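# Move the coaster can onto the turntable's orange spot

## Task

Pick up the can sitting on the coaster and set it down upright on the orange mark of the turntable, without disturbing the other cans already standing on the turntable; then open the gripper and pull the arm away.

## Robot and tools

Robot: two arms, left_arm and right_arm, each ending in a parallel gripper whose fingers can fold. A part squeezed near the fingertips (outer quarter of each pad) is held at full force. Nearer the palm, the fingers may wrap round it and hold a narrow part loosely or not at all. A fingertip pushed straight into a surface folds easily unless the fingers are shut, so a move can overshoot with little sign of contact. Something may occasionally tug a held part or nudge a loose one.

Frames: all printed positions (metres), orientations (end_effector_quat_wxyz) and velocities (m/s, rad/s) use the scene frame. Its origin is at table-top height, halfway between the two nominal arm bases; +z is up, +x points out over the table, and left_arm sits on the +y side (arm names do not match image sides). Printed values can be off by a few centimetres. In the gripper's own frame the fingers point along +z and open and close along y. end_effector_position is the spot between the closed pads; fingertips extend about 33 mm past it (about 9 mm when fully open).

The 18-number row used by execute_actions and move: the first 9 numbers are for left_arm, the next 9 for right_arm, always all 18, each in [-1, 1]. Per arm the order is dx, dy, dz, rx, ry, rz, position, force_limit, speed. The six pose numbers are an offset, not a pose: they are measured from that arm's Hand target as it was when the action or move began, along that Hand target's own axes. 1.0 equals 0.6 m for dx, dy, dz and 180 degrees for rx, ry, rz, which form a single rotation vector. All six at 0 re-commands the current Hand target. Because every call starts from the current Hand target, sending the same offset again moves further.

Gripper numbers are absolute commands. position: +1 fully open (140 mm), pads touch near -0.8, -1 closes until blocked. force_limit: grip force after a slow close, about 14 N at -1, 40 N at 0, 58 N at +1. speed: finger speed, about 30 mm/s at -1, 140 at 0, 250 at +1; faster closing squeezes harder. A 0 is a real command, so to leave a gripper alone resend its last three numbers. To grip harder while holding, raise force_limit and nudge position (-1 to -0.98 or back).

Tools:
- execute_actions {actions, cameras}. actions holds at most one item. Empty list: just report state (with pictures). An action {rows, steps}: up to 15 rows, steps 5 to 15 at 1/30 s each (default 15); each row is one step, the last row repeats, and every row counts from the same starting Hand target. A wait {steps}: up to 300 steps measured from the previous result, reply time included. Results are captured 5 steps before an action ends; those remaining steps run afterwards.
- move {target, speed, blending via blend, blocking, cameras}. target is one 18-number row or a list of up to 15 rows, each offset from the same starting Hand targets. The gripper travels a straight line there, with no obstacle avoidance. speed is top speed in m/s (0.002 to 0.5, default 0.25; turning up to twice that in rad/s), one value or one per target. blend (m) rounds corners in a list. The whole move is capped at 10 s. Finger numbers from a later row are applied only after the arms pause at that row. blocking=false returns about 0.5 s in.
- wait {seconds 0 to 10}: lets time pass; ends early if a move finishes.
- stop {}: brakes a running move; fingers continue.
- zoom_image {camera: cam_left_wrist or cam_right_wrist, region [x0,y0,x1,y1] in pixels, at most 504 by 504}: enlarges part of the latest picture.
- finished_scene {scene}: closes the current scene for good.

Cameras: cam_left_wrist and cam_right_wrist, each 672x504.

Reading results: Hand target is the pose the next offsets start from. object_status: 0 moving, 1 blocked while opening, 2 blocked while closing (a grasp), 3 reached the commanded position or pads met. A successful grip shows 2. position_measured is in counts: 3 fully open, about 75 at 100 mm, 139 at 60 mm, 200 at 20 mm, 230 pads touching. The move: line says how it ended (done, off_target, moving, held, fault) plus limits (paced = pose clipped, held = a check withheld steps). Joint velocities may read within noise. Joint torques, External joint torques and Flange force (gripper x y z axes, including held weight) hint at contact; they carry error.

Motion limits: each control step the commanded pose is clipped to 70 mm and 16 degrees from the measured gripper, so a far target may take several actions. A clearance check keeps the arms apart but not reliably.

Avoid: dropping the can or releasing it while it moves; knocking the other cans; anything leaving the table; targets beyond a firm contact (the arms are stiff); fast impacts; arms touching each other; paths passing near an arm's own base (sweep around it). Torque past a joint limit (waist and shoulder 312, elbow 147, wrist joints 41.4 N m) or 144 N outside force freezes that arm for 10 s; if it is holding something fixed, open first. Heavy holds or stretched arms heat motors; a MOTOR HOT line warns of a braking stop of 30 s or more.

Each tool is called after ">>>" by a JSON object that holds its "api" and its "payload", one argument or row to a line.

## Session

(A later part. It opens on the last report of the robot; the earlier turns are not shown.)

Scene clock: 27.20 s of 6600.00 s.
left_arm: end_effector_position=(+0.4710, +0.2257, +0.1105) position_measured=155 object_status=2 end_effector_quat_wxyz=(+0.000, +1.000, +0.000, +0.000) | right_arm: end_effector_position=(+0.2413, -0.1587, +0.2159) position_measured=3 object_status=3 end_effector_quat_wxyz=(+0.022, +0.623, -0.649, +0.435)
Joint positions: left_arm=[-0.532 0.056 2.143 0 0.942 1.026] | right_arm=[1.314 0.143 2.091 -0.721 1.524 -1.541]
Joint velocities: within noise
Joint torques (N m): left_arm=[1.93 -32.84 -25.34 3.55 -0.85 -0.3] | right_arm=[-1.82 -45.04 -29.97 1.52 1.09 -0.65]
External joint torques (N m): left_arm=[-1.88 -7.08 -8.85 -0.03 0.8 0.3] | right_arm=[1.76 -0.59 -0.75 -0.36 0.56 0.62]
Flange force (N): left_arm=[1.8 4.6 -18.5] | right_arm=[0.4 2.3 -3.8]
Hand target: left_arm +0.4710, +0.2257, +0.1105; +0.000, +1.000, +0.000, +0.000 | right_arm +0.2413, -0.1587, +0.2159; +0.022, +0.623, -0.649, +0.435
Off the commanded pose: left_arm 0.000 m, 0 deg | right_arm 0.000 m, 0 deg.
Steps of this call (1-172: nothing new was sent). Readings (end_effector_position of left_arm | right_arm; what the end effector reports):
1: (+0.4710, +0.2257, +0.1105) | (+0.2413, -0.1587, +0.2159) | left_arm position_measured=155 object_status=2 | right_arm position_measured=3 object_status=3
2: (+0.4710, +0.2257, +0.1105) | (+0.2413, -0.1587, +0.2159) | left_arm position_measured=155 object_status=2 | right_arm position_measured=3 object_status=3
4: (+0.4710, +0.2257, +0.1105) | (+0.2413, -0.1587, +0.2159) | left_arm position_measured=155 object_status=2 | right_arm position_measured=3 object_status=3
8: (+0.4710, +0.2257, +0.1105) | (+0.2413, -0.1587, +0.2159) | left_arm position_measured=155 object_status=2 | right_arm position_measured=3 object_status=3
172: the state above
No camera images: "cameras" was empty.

>>> {"api": "move", "payload": {
  "target": [
    [0, 0, -0.0833, 0, 0, 0, -1, 0, -1, 0.029, 0.001, -0.039, 0, 0, 0, 1, -1, -1],
    [-0.1183, 0.4095, -0.3658, 0, 0.1194, 0, -1, 0, -1, 0.144, 0.0045, -0.193, 0, 0, 0, 1, -1, -1]
  ],
  "speed": 0.25,
  "blend": 0.03,
  "cameras": ["cam_left_wrist", "cam_right_wrist"]
}}

>>> {"api": "wait", "payload": {
  "seconds": 0.4,
  "cameras": ["cam_left_wrist"]
}}

>>> {"api": "wait", "payload": {
  "seconds": 0.4,
  "cameras": ["cam_left_wrist"]
}}

>>> {"api": "wait", "payload": {
  "seconds": 0.4,
  "cameras": ["cam_left_wrist"]
}}

>>> {"api": "wait", "payload": {
  "seconds": 0.4,
  "cameras": ["cam_left_wrist"]
}}

>>> {"api": "wait", "payload": {
  "seconds": 0.4,
  "cameras": ["cam_left_wrist"]
}}

>>> {"api": "wait", "payload": {
  "seconds": 0.4,
  "cameras": ["cam_left_wrist"]
}}

>>> {"api": "wait", "payload": {
  "seconds": 0.4,
  "cameras": ["cam_left_wrist"]
}}

Scene clock: 29.30 s of 6600.00 s.
left_arm: end_effector_position=(+0.3999, -0.0198, +0.3301) position_measured=155 object_status=2 end_effector_quat_wxyz=(+0.000, +0.982, +0.000, +0.187) | right_arm: end_effector_position=(+0.1604, -0.1587, +0.3356) position_measured=3 object_status=3 end_effector_quat_wxyz=(+0.022, +0.623, -0.649, +0.435)
Joint positions: left_arm=[-1.147 -0.028 1.838 0.369 1.199 0.297] | right_arm=[1.466 0.013 1.983 -0.647 1.79 -1.591]
Joint velocities: within noise
Joint torques (N m): left_arm=[1.8 -42.74 -40.18 5.34 -0.26 -0.28] | right_arm=[-1.49 -37.86 -35.65 2.02 1.01 -0.6]
External joint torques (N m): left_arm=[-1.46 3.84 -1.44 -0.49 -0.06 0.28] | right_arm=[1.4 0.29 -0.67 -0.32 0.56 0.57]
Flange force (N): left_arm=[2.1 8.4 0.0] | right_arm=[-0.3 2.2 -3.6]
Hand target: left_arm +0.3999, -0.0199, +0.3301; +0.000, +0.982, +0.000, +0.187 | right_arm +0.1604, -0.1587, +0.3356; +0.022, +0.623, -0.649, +0.435
Off the commanded pose: left_arm 0.000 m, 0 deg | right_arm 0.000 m, 0 deg.
Kept back: nothing.
move: done; blend cut to 0.025 m at target 1

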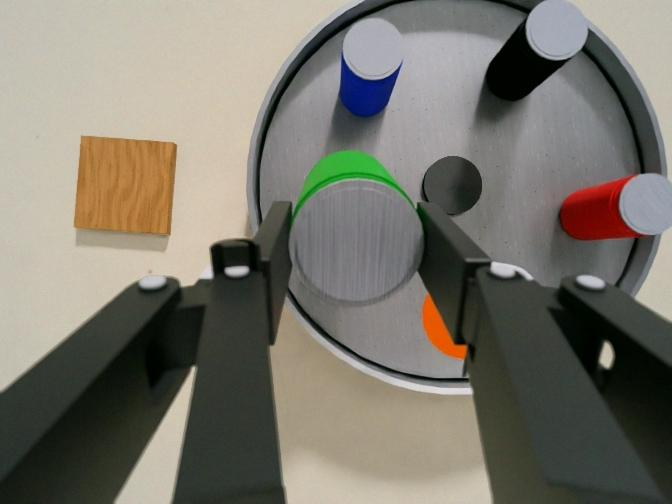

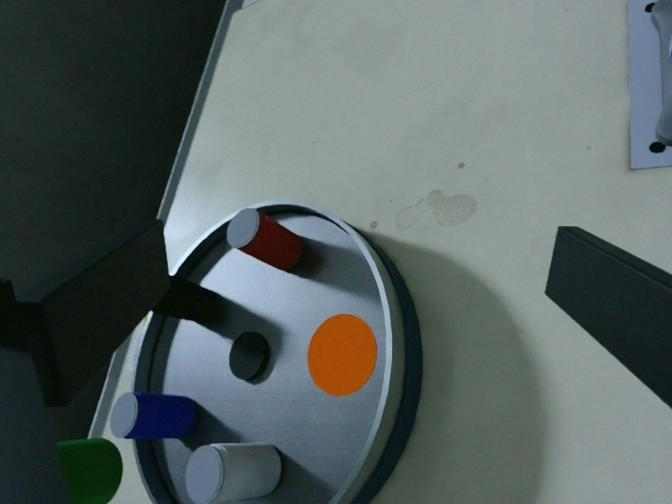

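Scene clock: 29.70 s of 6600.00 s.
left_arm: end_effector_position=(+0.3999, -0.0199, +0.3301) position_measured=155 object_status=2 end_effector_quat_wxyz=(+0.000, +0.982, +0.000, +0.187) | right_arm: end_effector_position=(+0.1604, -0.1587, +0.3356) position_measured=3 object_status=3 end_effector_quat_wxyz=(+0.022, +0.623, -0.649, +0.435)
Joint positions: left_arm=[-1.147 -0.028 1.838 0.369 1.199 0.297] | right_arm=[1.466 0.013 1.983 -0.647 1.79 -1.591]
Joint velocities: within noise
Joint torques (N m): left_arm=[2.39 -41.95 -40.82 5.18 -0.23 -0.33] | right_arm=[-1.37 -37.27 -35.82 2.07 1 -0.62]
External joint torques (N m): left_arm=[-2.21 3.09 -0.83 -0.32 -0.09 0.33] | right_arm=[1.25 -0.5 -0.66 -0.36 0.57 0.59]
Flange force (N): left_arm=[-0.2 7.0 -0.2] | right_arm=[1.0 1.9 -3.1]
Hand target: left_arm +0.3999, -0.0199, +0.3301; +0.000, +0.982, +0.000, +0.187 | right_arm +0.1604, -0.1587, +0.3356; +0.022, +0.623, -0.649, +0.435
Off the commanded pose: left_arm 0.000 m, 0 deg | right_arm 0.000 m, 0 deg.
Steps of this call (1-12: nothing new was sent). Readings (end_effector_position of left_arm | right_arm; what the end effector reports):
1: (+0.3999, -0.0198, +0.3301) | (+0.1604, -0.1587, +0.3356) | left_arm position_measured=155 object_status=2 | right_arm position_measured=3 object_status=3
2: (+0.3999, -0.0198, +0.3301) | (+0.1604, -0.1587, +0.3356) | left_arm position_measured=155 object_status=2 | right_arm position_measured=3 object_status=3
4: (+0.3999, -0.0198, +0.3301) | (+0.1604, -0.1587, +0.3356) | left_arm position_measured=155 object_status=2 | right_arm position_measured=3 object_status=3
8: (+0.3999, -0.0199, +0.3301) | (+0.1604, -0.1587, +0.3356) | left_arm position_measured=155 object_status=2 | right_arm position_measured=3 object_status=3
12: the state above
Images, in order (width x height): cam_left_wrist 672x504.

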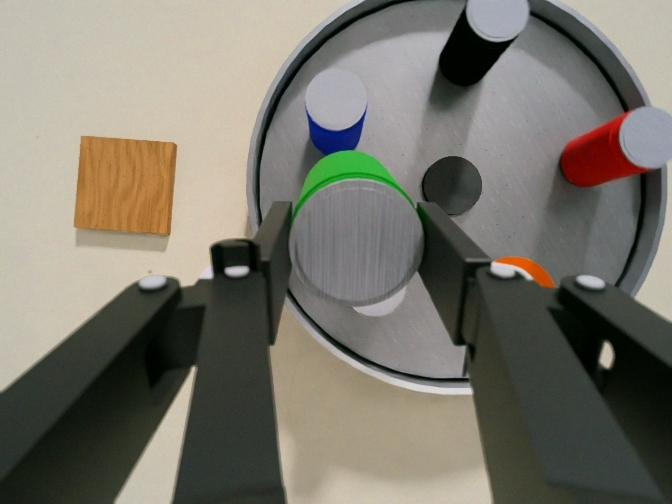

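Scene clock: 30.10 s of 6600.00 s.
left_arm: end_effector_position=(+0.3999, -0.0199, +0.3301) position_measured=155 object_status=2 end_effector_quat_wxyz=(+0.000, +0.982, +0.000, +0.187) | right_arm: end_effector_position=(+0.1604, -0.1587, +0.3356) position_measured=3 object_status=3 end_effector_quat_wxyz=(+0.022, +0.623, -0.649, +0.435)
Joint positions: left_arm=[-1.147 -0.028 1.838 0.369 1.199 0.297] | right_arm=[1.466 0.013 1.983 -0.647 1.79 -1.591]
Joint velocities: within noise
Joint torques (N m): left_arm=[2.46 -41.7 -40.62 5.29 -0.24 -0.32] | right_arm=[-1.51 -37.16 -35.95 2.09 0.99 -0.63]
External joint torques (N m): left_arm=[-2.45 2.9 -1.07 -0.42 -0.08 0.32] | right_arm=[1.34 -0.36 -0.39 -0.39 0.58 0.61]
Flange force (N): left_arm=[-0.4 7.3 -0.8] | right_arm=[1.0 2.4 -2.8]
Hand target: left_arm +0.3999, -0.0199, +0.3301; +0.000, +0.982, +0.000, +0.187 | right_arm +0.1604, -0.1587, +0.3356; +0.022, +0.623, -0.649, +0.435
Off the commanded pose: left_arm 0.000 m, 0 deg | right_arm 0.000 m, 0 deg.
Steps of this call (1-12: nothing new was sent). Readings (end_effector_position of left_arm | right_arm; what the end effector reports):
1: (+0.3999, -0.0199, +0.3301) | (+0.1604, -0.1587, +0.3356) | left_arm position_measured=155 object_status=2 | right_arm position_measured=3 object_status=3
2: (+0.3999, -0.0199, +0.3301) | (+0.1604, -0.1587, +0.3356) | left_arm position_measured=155 object_status=2 | right_arm position_measured=3 object_status=3
4: (+0.3999, -0.0199, +0.3301) | (+0.1604, -0.1587, +0.3357) | left_arm position_measured=155 object_status=2 | right_arm position_measured=3 object_status=3
8: (+0.3999, -0.0199, +0.3301) | (+0.1604, -0.1587, +0.3356) | left_arm position_measured=155 object_status=2 | right_arm position_measured=3 object_status=3
12: the state above
Images, in order (width x height): cam_left_wrist 672x504.

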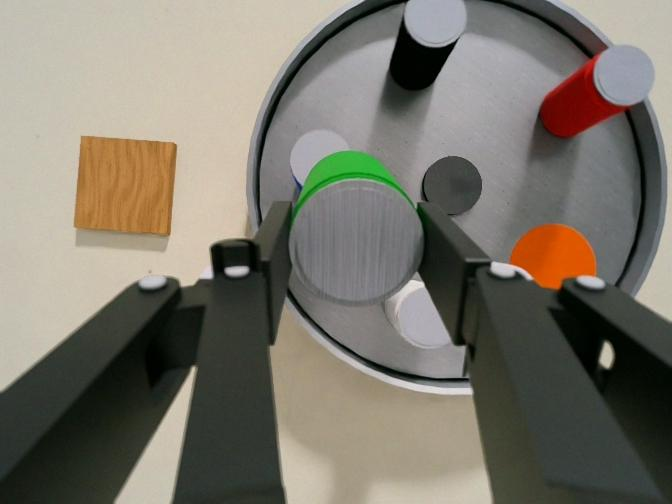

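Scene clock: 30.50 s of 6600.00 s.
left_arm: end_effector_position=(+0.3999, -0.0199, +0.3301) position_measured=155 object_status=2 end_effector_quat_wxyz=(+0.000, +0.982, +0.000, +0.187) | right_arm: end_effector_position=(+0.1604, -0.1587, +0.3357) position_measured=3 object_status=3 end_effector_quat_wxyz=(+0.022, +0.623, -0.649, +0.435)
Joint positions: left_arm=[-1.147 -0.028 1.838 0.369 1.199 0.297] | right_arm=[1.466 0.013 1.983 -0.647 1.79 -1.591]
Joint velocities: within noise
Joint torques (N m): left_arm=[2.51 -41.44 -40.61 5.27 -0.3 -0.31] | right_arm=[-1.2 -37.42 -35.85 2.03 0.94 -0.62]
External joint torques (N m): left_arm=[-2.5 2.65 -1.05 -0.41 -0.02 0.31] | right_arm=[0.96 -0.09 -0.5 -0.33 0.63 0.59]
Flange force (N): left_arm=[-0.7 6.9 -1.1] | right_arm=[0.4 1.7 -2.8]
Hand target: left_arm +0.3999, -0.0199, +0.3301; +0.000, +0.982, +0.000, +0.187 | right_arm +0.1604, -0.1587, +0.3356; +0.022, +0.623, -0.649, +0.435
Off the commanded pose: left_arm 0.000 m, 0 deg | right_arm 0.000 m, 0 deg.
Steps of this call (1-12: nothing new was sent). Readings (end_effector_position of left_arm | right_arm; what the end effector reports):
1: (+0.3999, -0.0199, +0.3301) | (+0.1604, -0.1587, +0.3357) | left_arm position_measured=155 object_status=2 | right_arm position_measured=3 object_status=3
2: (+0.3999, -0.0199, +0.3301) | (+0.1604, -0.1587, +0.3356) | left_arm position_measured=155 object_status=2 | right_arm position_measured=3 object_status=3
4: (+0.3999, -0.0199, +0.3301) | (+0.1604, -0.1587, +0.3356) | left_arm position_measured=155 object_status=2 | right_arm position_measured=3 object_status=3
8: (+0.3999, -0.0199, +0.3301) | (+0.1604, -0.1587, +0.3357) | left_arm position_measured=155 object_status=2 | right_arm position_measured=3 object_status=3
12: the state above
Images, in order (width x height): cam_left_wrist 672x504.

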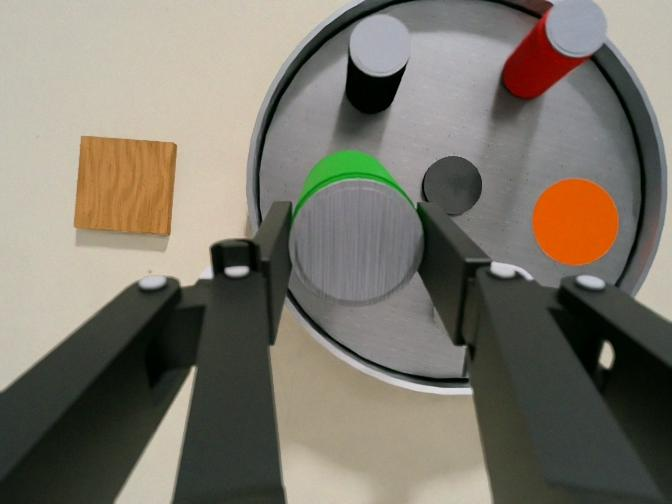

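Scene clock: 30.90 s of 6600.00 s.
left_arm: end_effector_position=(+0.3999, -0.0199, +0.3301) position_measured=155 object_status=2 end_effector_quat_wxyz=(+0.000, +0.982, +0.000, +0.187) | right_arm: end_effector_position=(+0.1604, -0.1587, +0.3357) position_measured=3 object_status=3 end_effector_quat_wxyz=(+0.022, +0.623, -0.649, +0.435)
Joint positions: left_arm=[-1.147 -0.028 1.838 0.369 1.199 0.297] | right_arm=[1.466 0.013 1.983 -0.647 1.79 -1.591]
Joint velocities: within noise
Joint torques (N m): left_arm=[2.48 -41.49 -40.68 5.28 -0.27 -0.3] | right_arm=[-1.28 -37.28 -35.86 2.06 1 -0.63]
External joint torques (N m): left_arm=[-2.55 2.76 -0.95 -0.43 -0.05 0.3] | right_arm=[1.28 -0.61 -0.44 -0.34 0.57 0.6]
Flange force (N): left_arm=[-0.8 7.0 -0.9] | right_arm=[1.3 2.2 -2.7]
Hand target: left_arm +0.3999, -0.0199, +0.3301; +0.000, +0.982, +0.000, +0.187 | right_arm +0.1604, -0.1587, +0.3356; +0.022, +0.623, -0.649, +0.435
Off the commanded pose: left_arm 0.000 m, 0 deg | right_arm 0.000 m, 0 deg.
Steps of this call (1-12: nothing new was sent). Readings (end_effector_position of left_arm | right_arm; what the end effector reports):
1: (+0.3999, -0.0199, +0.3301) | (+0.1604, -0.1587, +0.3356) | left_arm position_measured=155 object_status=2 | right_arm position_measured=3 object_status=3
2: (+0.3999, -0.0199, +0.3301) | (+0.1604, -0.1587, +0.3357) | left_arm position_measured=155 object_status=2 | right_arm position_measured=3 object_status=3
4: (+0.3999, -0.0199, +0.3301) | (+0.1604, -0.1587, +0.3356) | left_arm position_measured=155 object_status=2 | right_arm position_measured=3 object_status=3
8: (+0.3999, -0.0199, +0.3301) | (+0.1604, -0.1587, +0.3357) | left_arm position_measured=155 object_status=2 | right_arm position_measured=3 object_status=3
12: the state above
Images, in order (width x height): cam_left_wrist 672x504.

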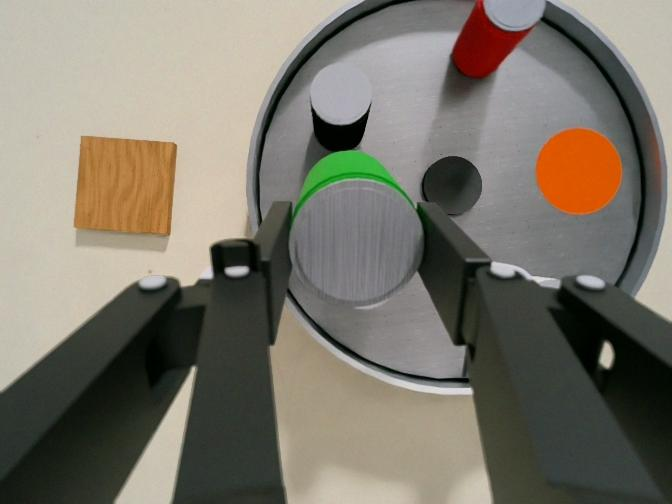

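Scene clock: 31.30 s of 6600.00 s.
left_arm: end_effector_position=(+0.3999, -0.0199, +0.3301) position_measured=155 object_status=2 end_effector_quat_wxyz=(+0.000, +0.982, +0.000, +0.187) | right_arm: end_effector_position=(+0.1604, -0.1587, +0.3357) position_measured=3 object_status=3 end_effector_quat_wxyz=(+0.022, +0.623, -0.649, +0.435)
Joint positions: left_arm=[-1.147 -0.028 1.838 0.369 1.199 0.297] | right_arm=[1.466 0.013 1.983 -0.647 1.79 -1.591]
Joint velocities: within noise
Joint torques (N m): left_arm=[2.15 -41.24 -40.74 5.2 -0.27 -0.32] | right_arm=[-1.43 -37.15 -35.85 2.01 1.03 -0.6]
External joint torques (N m): left_arm=[-2.19 2.46 -0.92 -0.35 -0.05 0.32] | right_arm=[1.46 -0.56 -0.36 -0.3 0.55 0.57]
Flange force (N): left_arm=[-0.4 6.2 -0.8] | right_arm=[1.3 2.6 -2.8]
Hand target: left_arm +0.3999, -0.0199, +0.3301; +0.000, +0.982, +0.000, +0.187 | right_arm +0.1604, -0.1587, +0.3356; +0.022, +0.623, -0.649, +0.435
Off the commanded pose: left_arm 0.000 m, 0 deg | right_arm 0.000 m, 0 deg.
Steps of this call (1-12: nothing new was sent). Readings (end_effector_position of left_arm | right_arm; what the end effector reports):
1: (+0.3999, -0.0199, +0.3301) | (+0.1604, -0.1587, +0.3357) | left_arm position_measured=155 object_status=2 | right_arm position_measured=3 object_status=3
2: (+0.3999, -0.0199, +0.3301) | (+0.1604, -0.1587, +0.3357) | left_arm position_measured=155 object_status=2 | right_arm position_measured=3 object_status=3
4: (+0.3999, -0.0199, +0.3301) | (+0.1604, -0.1587, +0.3357) | left_arm position_measured=155 object_status=2 | right_arm position_measured=3 object_status=3
8: (+0.3999, -0.0199, +0.3301) | (+0.1604, -0.1587, +0.3357) | left_arm position_measured=155 object_status=2 | right_arm position_measured=3 object_status=3
12: the state above
Images, in order (width x height): cam_left_wrist 672x504.

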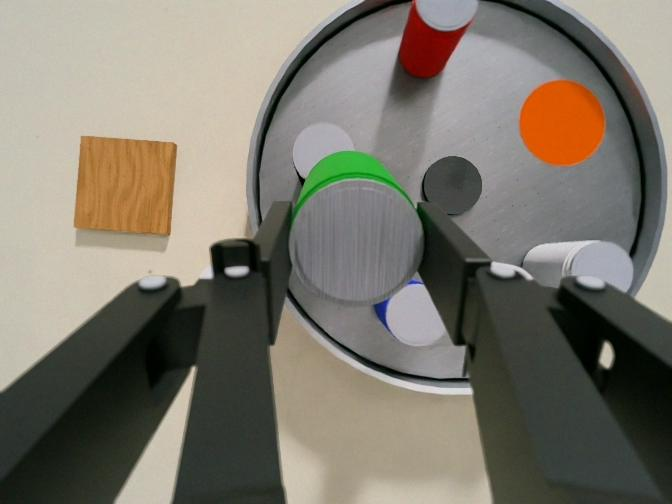

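Scene clock: 31.70 s of 6600.00 s.
left_arm: end_effector_position=(+0.3999, -0.0199, +0.3301) position_measured=155 object_status=2 end_effector_quat_wxyz=(+0.000, +0.982, +0.000, +0.187) | right_arm: end_effector_position=(+0.1604, -0.1587, +0.3357) position_measured=3 object_status=3 end_effector_quat_wxyz=(+0.022, +0.623, -0.649, +0.435)
Joint positions: left_arm=[-1.147 -0.028 1.838 0.369 1.199 0.297] | right_arm=[1.466 0.013 1.983 -0.647 1.79 -1.591]
Joint velocities: within noise
Joint torques (N m): left_arm=[2.4 -41.69 -40.9 5.28 -0.27 -0.31] | right_arm=[-1.14 -37.04 -35.9 2.02 0.94 -0.62]
External joint torques (N m): left_arm=[-2.38 2.86 -0.79 -0.43 -0.06 0.31] | right_arm=[1.2 -0.72 -0.41 -0.31 0.63 0.59]
Flange force (N): left_arm=[-0.7 6.8 -0.5] | right_arm=[1.6 2.2 -2.6]
Hand target: left_arm +0.3999, -0.0199, +0.3301; +0.000, +0.982, +0.000, +0.187 | right_arm +0.1604, -0.1587, +0.3356; +0.022, +0.623, -0.649, +0.435
Off the commanded pose: left_arm 0.000 m, 0 deg | right_arm 0.000 m, 0 deg.
Steps of this call (1-12: nothing new was sent). Readings (end_effector_position of left_arm | right_arm; what the end effector reports):
1: (+0.3999, -0.0199, +0.3301) | (+0.1604, -0.1587, +0.3357) | left_arm position_measured=155 object_status=2 | right_arm position_measured=3 object_status=3
2: (+0.3999, -0.0199, +0.3301) | (+0.1604, -0.1587, +0.3357) | left_arm position_measured=155 object_status=2 | right_arm position_measured=3 object_status=3
4: (+0.3999, -0.0199, +0.3301) | (+0.1604, -0.1587, +0.3357) | left_arm position_measured=155 object_status=2 | right_arm position_measured=3 object_status=3
8: (+0.3999, -0.0199, +0.3301) | (+0.1604, -0.1587, +0.3357) | left_arm position_measured=155 object_status=2 | right_arm position_measured=3 object_status=3
12: the state above
Images, in order (width x height): cam_left_wrist 672x504.

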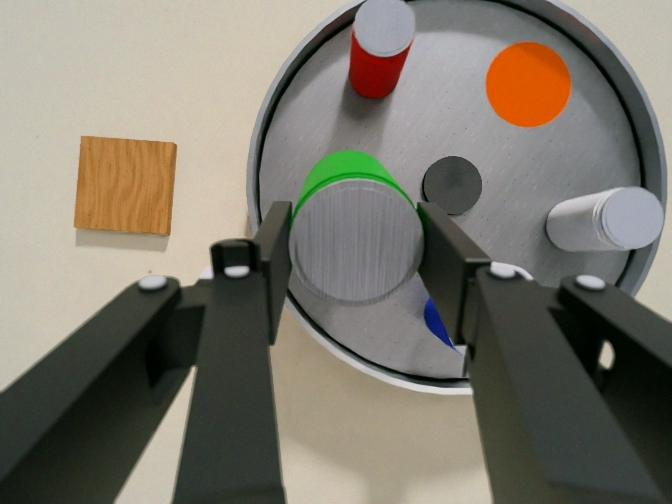

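Scene clock: 32.10 s of 6600.00 s.
left_arm: end_effector_position=(+0.3999, -0.0199, +0.3301) position_measured=155 object_status=2 end_effector_quat_wxyz=(+0.000, +0.982, +0.000, +0.187) | right_arm: end_effector_position=(+0.1604, -0.1587, +0.3356) position_measured=3 object_status=3 end_effector_quat_wxyz=(+0.022, +0.623, -0.649, +0.435)
Joint positions: left_arm=[-1.147 -0.028 1.838 0.369 1.199 0.297] | right_arm=[1.466 0.013 1.983 -0.647 1.79 -1.591]
Joint velocities: within noise
Joint torques (N m): left_arm=[2.51 -41.75 -40.92 5.23 -0.26 -0.31] | right_arm=[-1.4 -37.14 -35.78 2.12 0.98 -0.59]
External joint torques (N m): left_arm=[-2.4 3.05 -0.56 -0.39 -0.05 0.31] | right_arm=[1.37 -0.64 -0.55 -0.41 0.59 0.56]
Flange force (N): left_arm=[-0.9 6.7 -0.2] | right_arm=[1.4 2.1 -3.0]
Hand target: left_arm +0.3999, -0.0199, +0.3301; +0.000, +0.982, +0.000, +0.187 | right_arm +0.1604, -0.1587, +0.3356; +0.022, +0.623, -0.649, +0.435
Off the commanded pose: left_arm 0.000 m, 0 deg | right_arm 0.000 m, 0 deg.
Steps of this call (1-12: nothing new was sent). Readings (end_effector_position of left_arm | right_arm; what the end effector reports):
1: (+0.3999, -0.0199, +0.3301) | (+0.1604, -0.1587, +0.3357) | left_arm position_measured=155 object_status=2 | right_arm position_measured=3 object_status=3
2: (+0.3999, -0.0199, +0.3301) | (+0.1604, -0.1587, +0.3357) | left_arm position_measured=155 object_status=2 | right_arm position_measured=3 object_status=3
4: (+0.3999, -0.0199, +0.3301) | (+0.1604, -0.1587, +0.3357) | left_arm position_measured=155 object_status=2 | right_arm position_measured=3 object_status=3
8: (+0.3999, -0.0199, +0.3301) | (+0.1604, -0.1587, +0.3357) | left_arm position_measured=155 object_status=2 | right_arm position_measured=3 object_status=3
12: the state above
Images, in order (width x height): cam_left_wrist 672x504.

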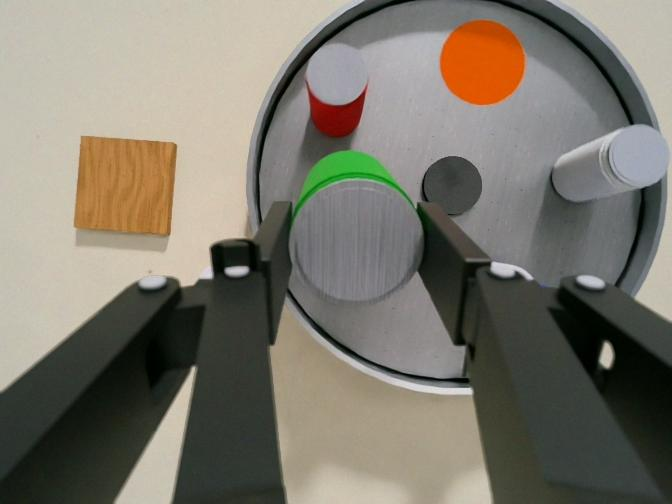

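>>> {"api": "execute_actions", "payload": {
  "actions": [
    {"steps": 190}
  ],
  "cameras": ["cam_left_wrist"]
}}

>>> {"api": "execute_actions", "payload": {
  "actions": [
    {"steps": 12}
  ],
  "cameras": ["cam_left_wrist"]
}}

>>> {"api": "execute_actions", "payload": {
  "actions": [
    {"steps": 90}
  ],
  "cameras": ["cam_right_wrist"]
}}

>>> {"api": "execute_actions", "payload": {
  "actions": [
    {"steps": 45}
  ],
  "cameras": ["cam_left_wrist"]
}}

>>> {"api": "execute_actions", "payload": {
  "actions": [
    {"steps": 43}
  ],
  "cameras": ["cam_left_wrist"]
}}

Scene clock: 38.43 s of 6600.00 s.
left_arm: end_effector_position=(+0.3999, -0.0199, +0.3301) position_measured=155 object_status=2 end_effector_quat_wxyz=(+0.000, +0.982, +0.000, +0.187) | right_arm: end_effector_position=(+0.1604, -0.1587, +0.3356) position_measured=3 object_status=3 end_effector_quat_wxyz=(+0.022, +0.623, -0.649, +0.435)
Joint positions: left_arm=[-1.147 -0.028 1.838 0.369 1.199 0.297] | right_arm=[1.466 0.013 1.983 -0.647 1.79 -1.591]
Joint velocities: within noise
Joint torques (N m): left_arm=[2.43 -41.55 -40.79 5.25 -0.25 -0.28] | right_arm=[-1.21 -37.35 -35.81 2.08 0.96 -0.63]
External joint torques (N m): left_arm=[-2.27 2.67 -0.92 -0.39 -0.07 0.28] | right_arm=[1.09 -0.39 -0.61 -0.37 0.61 0.61]
Flange force (N): left_arm=[-0.5 6.6 -0.7] | right_arm=[0.8 1.8 -2.9]
Hand target: left_arm +0.3999, -0.0199, +0.3301; +0.000, +0.982, +0.000, +0.187 | right_arm +0.1604, -0.1587, +0.3356; +0.022, +0.623, -0.649, +0.435
Off the commanded pose: left_arm 0.000 m, 0 deg | right_arm 0.000 m, 0 deg.
Steps of this call (1-190: nothing new was sent). Readings (end_effector_position of left_arm | right_arm; what the end effector reports):
1: (+0.3999, -0.0199, +0.3301) | (+0.1604, -0.1587, +0.3356) | left_arm position_measured=155 object_status=2 | right_arm position_measured=3 object_status=3
2: (+0.3999, -0.0199, +0.3301) | (+0.1604, -0.1587, +0.3357) | left_arm position_measured=155 object_status=2 | right_arm position_measured=3 object_status=3
4: (+0.3999, -0.0199, +0.3301) | (+0.1604, -0.1587, +0.3357) | left_arm position_measured=155 object_status=2 | right_arm position_measured=3 object_status=3
8: (+0.3999, -0.0199, +0.3301) | (+0.1604, -0.1587, +0.3357) | left_arm position_measured=155 object_status=2 | right_arm position_measured=3 object_status=3
190: the state above
Images, in order (width x height): cam_left_wrist 672x504.

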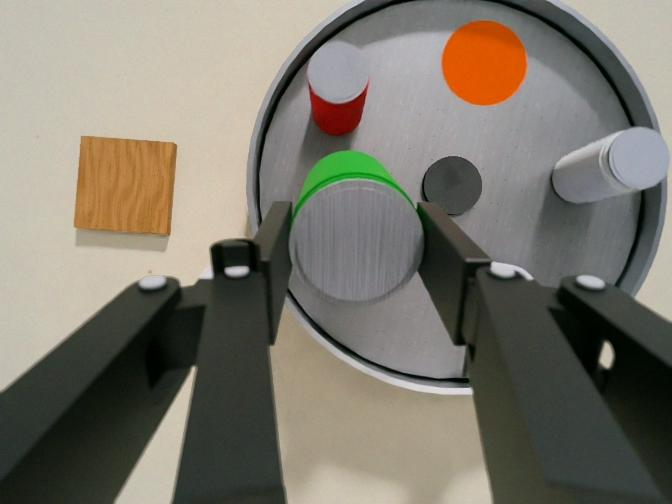

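Scene clock: 38.83 s of 6600.00 s.
left_arm: end_effector_position=(+0.3999, -0.0199, +0.3301) position_measured=155 object_status=2 end_effector_quat_wxyz=(+0.000, +0.982, +0.000, +0.187) | right_arm: end_effector_position=(+0.1604, -0.1587, +0.3356) position_measured=3 object_status=3 end_effector_quat_wxyz=(+0.022, +0.623, -0.649, +0.435)
Joint positions: left_arm=[-1.147 -0.028 1.838 0.369 1.199 0.297] | right_arm=[1.466 0.013 1.983 -0.647 1.79 -1.591]
Joint velocities: within noise
Joint torques (N m): left_arm=[2.53 -41.39 -41.03 5.3 -0.25 -0.29] | right_arm=[-1.62 -37.43 -35.98 2.07 0.96 -0.6]
External joint torques (N m): left_arm=[-2.48 2.62 -0.57 -0.44 -0.06 0.29] | right_arm=[1.75 -0.36 -0.37 -0.34 0.61 0.57]
Flange force (N): left_arm=[-1.3 6.2 -0.5] | right_arm=[1.1 3.0 -3.3]
Hand target: left_arm +0.3999, -0.0199, +0.3301; +0.000, +0.982, +0.000, +0.187 | right_arm +0.1604, -0.1587, +0.3356; +0.022, +0.623, -0.649, +0.435
Off the commanded pose: left_arm 0.000 m, 0 deg | right_arm 0.000 m, 0 deg.
Steps of this call (1-12: nothing new was sent). Readings (end_effector_position of left_arm | right_arm; what the end effector reports):
1: (+0.3999, -0.0199, +0.3301) | (+0.1604, -0.1587, +0.3356) | left_arm position_measured=155 object_status=2 | right_arm position_measured=3 object_status=3
2: (+0.3999, -0.0199, +0.3301) | (+0.1604, -0.1587, +0.3356) | left_arm position_measured=155 object_status=2 | right_arm position_measured=3 object_status=3
4: (+0.3999, -0.0199, +0.3301) | (+0.1604, -0.1587, +0.3356) | left_arm position_measured=155 object_status=2 | right_arm position_measured=3 object_status=3
8: (+0.3999, -0.0199, +0.3301) | (+0.1604, -0.1587, +0.3356) | left_arm position_measured=155 object_status=2 | right_arm position_measured=3 object_status=3
12: the state above
Images, in order (width x height): cam_left_wrist 672x504.

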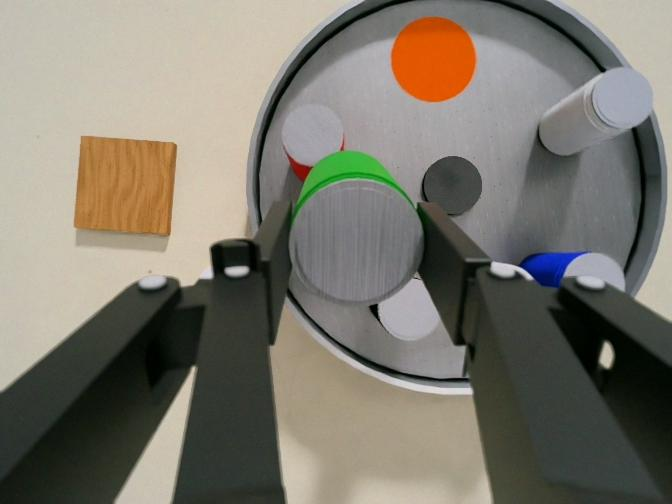

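Scene clock: 41.83 s of 6600.00 s.
left_arm: end_effector_position=(+0.3999, -0.0199, +0.3301) position_measured=155 object_status=2 end_effector_quat_wxyz=(+0.000, +0.982, +0.000, +0.187) | right_arm: end_effector_position=(+0.1604, -0.1587, +0.3356) position_measured=3 object_status=3 end_effector_quat_wxyz=(+0.022, +0.623, -0.649, +0.435)
Joint positions: left_arm=[-1.147 -0.028 1.838 0.369 1.199 0.297] | right_arm=[1.466 0.013 1.983 -0.647 1.79 -1.591]
Joint velocities: within noise
Joint torques (N m): left_arm=[2.13 -41.7 -40.73 5.33 -0.21 -0.39] | right_arm=[-1.65 -36.98 -35.86 2.12 0.98 -0.64]
External joint torques (N m): left_arm=[-2.13 2.99 -0.84 -0.48 -0.1 0.39] | right_arm=[1.78 -0.81 -0.45 -0.4 0.59 0.61]
Flange force (N): left_arm=[0.0 6.7 -0.3] | right_arm=[1.8 3.0 -3.2]
Hand target: left_arm +0.3999, -0.0199, +0.3301; +0.000, +0.982, +0.000, +0.187 | right_arm +0.1604, -0.1587, +0.3356; +0.022, +0.623, -0.649, +0.435
Off the commanded pose: left_arm 0.000 m, 0 deg | right_arm 0.000 m, 0 deg.
Steps of this call (1-90: nothing new was sent). Readings (end_effector_position of left_arm | right_arm; what the end effector reports):
1: (+0.3999, -0.0199, +0.3301) | (+0.1604, -0.1587, +0.3356) | left_arm position_measured=155 object_status=2 | right_arm position_measured=3 object_status=3
2: (+0.3999, -0.0199, +0.3301) | (+0.1604, -0.1587, +0.3356) | left_arm position_measured=155 object_status=2 | right_arm position_measured=3 object_status=3
4: (+0.3999, -0.0199, +0.3301) | (+0.1604, -0.1587, +0.3356) | left_arm position_measured=155 object_status=2 | right_arm position_measured=3 object_status=3
8: (+0.3999, -0.0199, +0.3301) | (+0.1604, -0.1587, +0.3356) | left_arm position_measured=155 object_status=2 | right_arm position_measured=3 object_status=3
90: the state above
Images, in order (width x height): cam_right_wrist 672x504.

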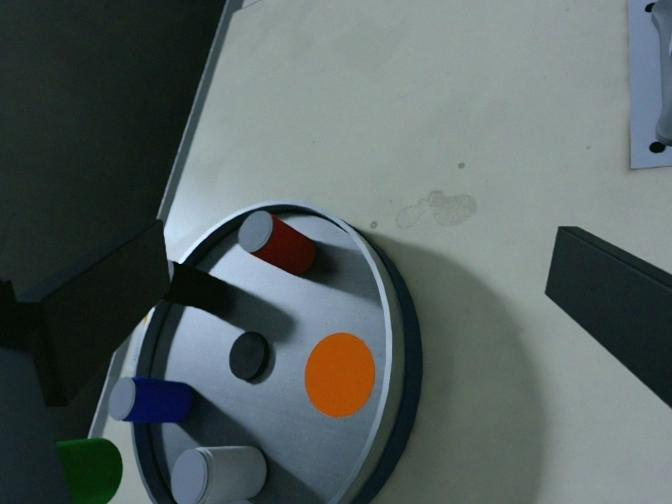

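Scene clock: 43.33 s of 6600.00 s.
left_arm: end_effector_position=(+0.3999, -0.0199, +0.3301) position_measured=155 object_status=2 end_effector_quat_wxyz=(+0.000, +0.982, +0.000, +0.187) | right_arm: end_effector_position=(+0.1604, -0.1587, +0.3356) position_measured=3 object_status=3 end_effector_quat_wxyz=(+0.022, +0.623, -0.649, +0.435)
Joint positions: left_arm=[-1.147 -0.028 1.838 0.369 1.199 0.297] | right_arm=[1.466 0.013 1.983 -0.647 1.79 -1.591]
Joint velocities: within noise
Joint torques (N m): left_arm=[1.98 -41.02 -40.85 5.27 -0.26 -0.3] | right_arm=[-1.25 -36.96 -36 2.12 1 -0.58]
External joint torques (N m): left_arm=[-2 2.2 -0.89 -0.4 -0.07 0.3] | right_arm=[1.25 -1.07 -0.51 -0.4 0.57 0.56]
Flange force (N): left_arm=[-0.3 5.7 -0.8] | right_arm=[2.1 2.0 -2.6]
Hand target: left_arm +0.3999, -0.0199, +0.3301; +0.000, +0.982, +0.000, +0.187 | right_arm +0.1604, -0.1587, +0.3356; +0.022, +0.623, -0.649, +0.435
Off the commanded pose: left_arm 0.000 m, 0 deg | right_arm 0.000 m, 0 deg.
Steps of this call (1-45: nothing new was sent). Readings (end_effector_position of left_arm | right_arm; what the end effector reports):
1: (+0.3999, -0.0199, +0.3301) | (+0.1604, -0.1587, +0.3356) | left_arm position_measured=155 object_status=2 | right_arm position_measured=3 object_status=3
2: (+0.3999, -0.0199, +0.3301) | (+0.1604, -0.1587, +0.3356) | left_arm position_measured=155 object_status=2 | right_arm position_measured=3 object_status=3
4: (+0.3999, -0.0199, +0.3301) | (+0.1604, -0.1587, +0.3356) | left_arm position_measured=155 object_status=2 | right_arm position_measured=3 object_status=3
8: (+0.3999, -0.0199, +0.3301) | (+0.1604, -0.1587, +0.3356) | left_arm position_measured=155 object_status=2 | right_arm position_measured=3 object_status=3
45: the state above
Images, in order (width x height): cam_left_wrist 672x504.

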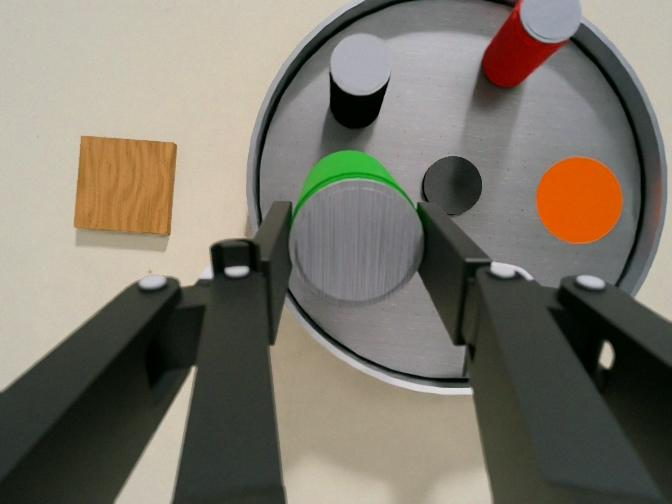

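Scene clock: 44.77 s of 6600.00 s.
left_arm: end_effector_position=(+0.3999, -0.0199, +0.3301) position_measured=155 object_status=2 end_effector_quat_wxyz=(+0.000, +0.982, +0.000, +0.187) | right_arm: end_effector_position=(+0.1604, -0.1587, +0.3356) position_measured=3 object_status=3 end_effector_quat_wxyz=(+0.022, +0.623, -0.649, +0.435)
Joint positions: left_arm=[-1.147 -0.028 1.838 0.369 1.199 0.297] | right_arm=[1.466 0.013 1.983 -0.647 1.79 -1.591]
Joint velocities: within noise
Joint torques (N m): left_arm=[2.1 -41.66 -40.83 5.27 -0.26 -0.33] | right_arm=[-1.54 -37.4 -35.78 2.11 1.05 -0.59]
External joint torques (N m): left_arm=[-2.01 2.82 -0.84 -0.41 -0.06 0.33] | right_arm=[1.57 -0.3 -0.54 -0.39 0.52 0.56]
Flange force (N): left_arm=[0.0 6.5 -0.4] | right_arm=[0.8 2.5 -3.2]
Hand target: left_arm +0.3999, -0.0199, +0.3301; +0.000, +0.982, +0.000, +0.187 | right_arm +0.1604, -0.1587, +0.3356; +0.022, +0.623, -0.649, +0.435
Off the commanded pose: left_arm 0.000 m, 0 deg | right_arm 0.000 m, 0 deg.
Steps of this call (1-43: nothing new was sent). Readings (end_effector_position of left_arm | right_arm; what the end effector reports):
1: (+0.3999, -0.0199, +0.3301) | (+0.1604, -0.1587, +0.3356) | left_arm position_measured=155 object_status=2 | right_arm position_measured=3 object_status=3
2: (+0.3999, -0.0199, +0.3301) | (+0.1604, -0.1587, +0.3356) | left_arm position_measured=155 object_status=2 | right_arm position_measured=3 object_status=3
4: (+0.3999, -0.0199, +0.3301) | (+0.1604, -0.1587, +0.3356) | left_arm position_measured=155 object_status=2 | right_arm position_measured=3 object_status=3
8: (+0.3999, -0.0199, +0.3301) | (+0.1604, -0.1587, +0.3356) | left_arm position_measured=155 object_status=2 | right_arm position_measured=3 object_status=3
43: the state above
Images, in order (width x height): cam_left_wrist 672x504.

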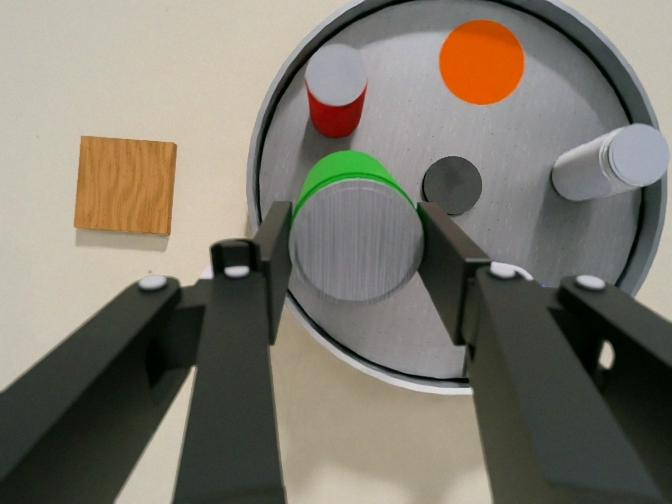

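>>> {"api": "zoom_image", "payload": {
  "camera": "cam_left_wrist",
  "region": [60, 120, 200, 260]
}}

>>> {"api": "zoom_image", "payload": {
  "camera": "cam_left_wrist",
  "region": [240, 0, 670, 200]
}}

Scaled by 3.600 from the camera's 672x504 image, which has a finer 960x720 frame.

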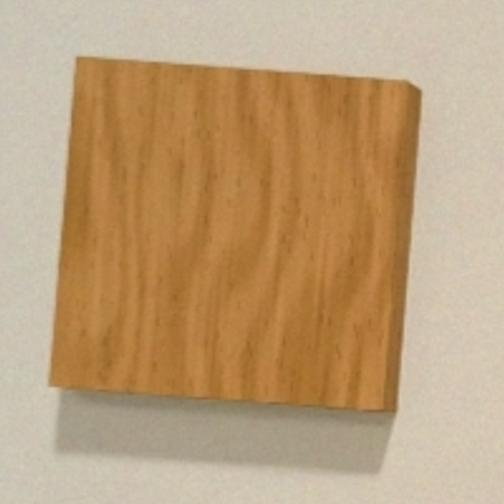

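Scaled by 1.172 from the camera's 672x504 image, which has a finer 960x720 frame.

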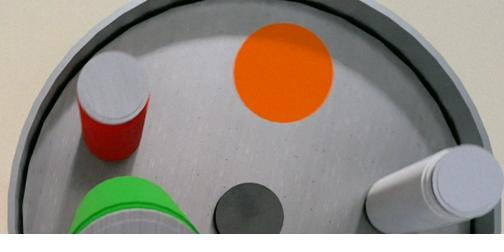

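>>> {"api": "move", "payload": {
  "target": [0.2747, 0.2738, 0.2340, 0, -0.1194, 0, -1, 0, -1, 0, 0, 0, 0, 0, 0, 1, -1, -1],
  "speed": 0.25,
  "cameras": []
}}

Scene clock: 52.00 s of 6600.00 s.
left_arm: end_effector_position=(+0.6047, -0.1842, +0.2601) position_measured=155 object_status=2 end_effector_quat_wxyz=(+0.000, +1.000, +0.000, +0.000) | right_arm: end_effector_position=(+0.1604, -0.1587, +0.3356) position_measured=3 object_status=3 end_effector_quat_wxyz=(+0.022, +0.623, -0.649, +0.435)
Joint positions: left_arm=[-0.867 0.505 1.25 0 1.386 0.691] | right_arm=[1.466 0.013 1.983 -0.647 1.79 -1.591]
Joint velocities: within noise
Joint torques (N m): left_arm=[2 -93.09 -40.65 4.47 -0.01 -0.29] | right_arm=[-1.51 -37.65 -36.03 2.08 0.99 -0.58]
External joint torques (N m): left_arm=[-1.96 1.44 -0.79 -0.19 -0.03 0.29] | right_arm=[1.44 0.07 -0.37 -0.37 0.58 0.56]
Flange force (N): left_arm=[1.4 4.5 -0.6] | right_arm=[0.3 2.5 -3.1]
Hand target: left_arm +0.6047, -0.1842, +0.2600; +0.000, +1.000, +0.000, +0.000 | right_arm +0.1604, -0.1587, +0.3356; +0.022, +0.623, -0.649, +0.435
Off the commanded pose: left_arm 0.000 m, 0 deg | right_arm 0.000 m, 0 deg.
Kept back: nothing.
move: done
No camera images: "cameras" was empty.

>>> {"api": "execute_actions", "payload": {
  "actions": [],
  "cameras": ["all"]
}}

Scene clock: 53.27 s of 6600.00 s.
left_arm: end_effector_position=(+0.6047, -0.1842, +0.2600) position_measured=155 object_status=2 end_effector_quat_wxyz=(+0.000, +1.000, +0.000, +0.000) | right_arm: end_effector_position=(+0.1604, -0.1587, +0.3356) position_measured=3 object_status=3 end_effector_quat_wxyz=(+0.022, +0.623, -0.649, +0.435)
Joint positions: left_arm=[-0.867 0.505 1.25 0 1.386 0.691] | right_arm=[1.466 0.013 1.983 -0.647 1.79 -1.591]
Joint velocities: within noise
Joint torques (N m): left_arm=[1.91 -92.41 -40.39 4.52 0.08 -0.33] | right_arm=[-1.19 -36.85 -35.87 2.07 0.96 -0.61]
External joint torques (N m): left_arm=[-2.11 0.97 -0.89 -0.26 -0.12 0.33] | right_arm=[1.14 -0.84 -0.41 -0.36 0.62 0.58]
Flange force (N): left_arm=[0.9 4.2 -0.7] | right_arm=[1.8 2.0 -2.5]
Hand target: left_arm +0.6047, -0.1842, +0.2600; +0.000, +1.000, +0.000, +0.000 | right_arm +0.1604, -0.1587, +0.3356; +0.022, +0.623, -0.649, +0.435
Off the commanded pose: left_arm 0.000 m, 0 deg | right_arm 0.000 m, 0 deg.
Steps of this call (1-38: nothing new was sent). Readings (end_effector_position of left_arm | right_arm; what the end effector reports):
1: (+0.6047, -0.1842, +0.2601) | (+0.1604, -0.1587, +0.3356) | left_arm position_measured=155 object_status=2 | right_arm position_measured=3 object_status=3
2: (+0.6047, -0.1842, +0.2601) | (+0.1604, -0.1587, +0.3356) | left_arm position_measured=155 object_status=2 | right_arm position_measured=3 object_status=3
4: (+0.6047, -0.1842, +0.2600) | (+0.1604, -0.1587, +0.3356) | left_arm position_measured=155 object_status=2 | right_arm position_measured=3 object_status=3
8: (+0.6047, -0.1842, +0.2600) | (+0.1604, -0.1587, +0.3356) | left_arm position_measured=155 object_status=2 | right_arm position_measured=3 object_status=3
38: the state above

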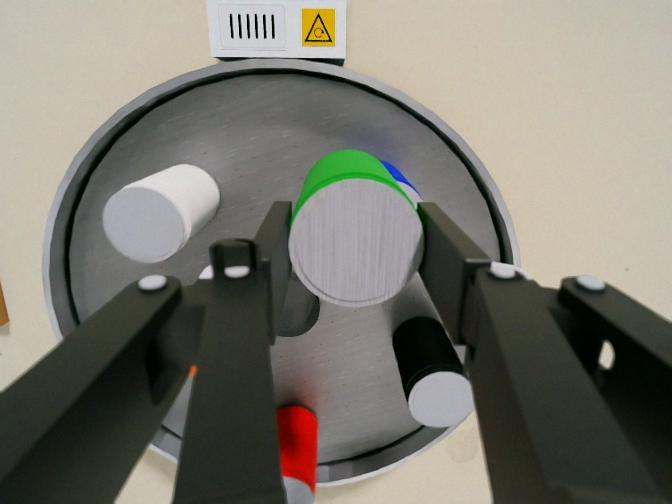

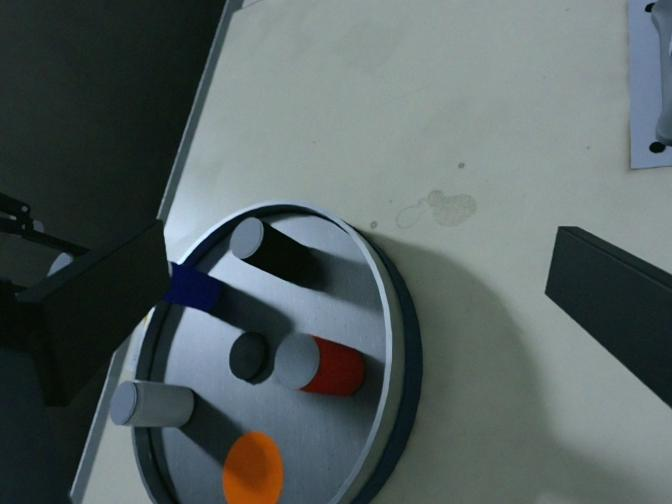

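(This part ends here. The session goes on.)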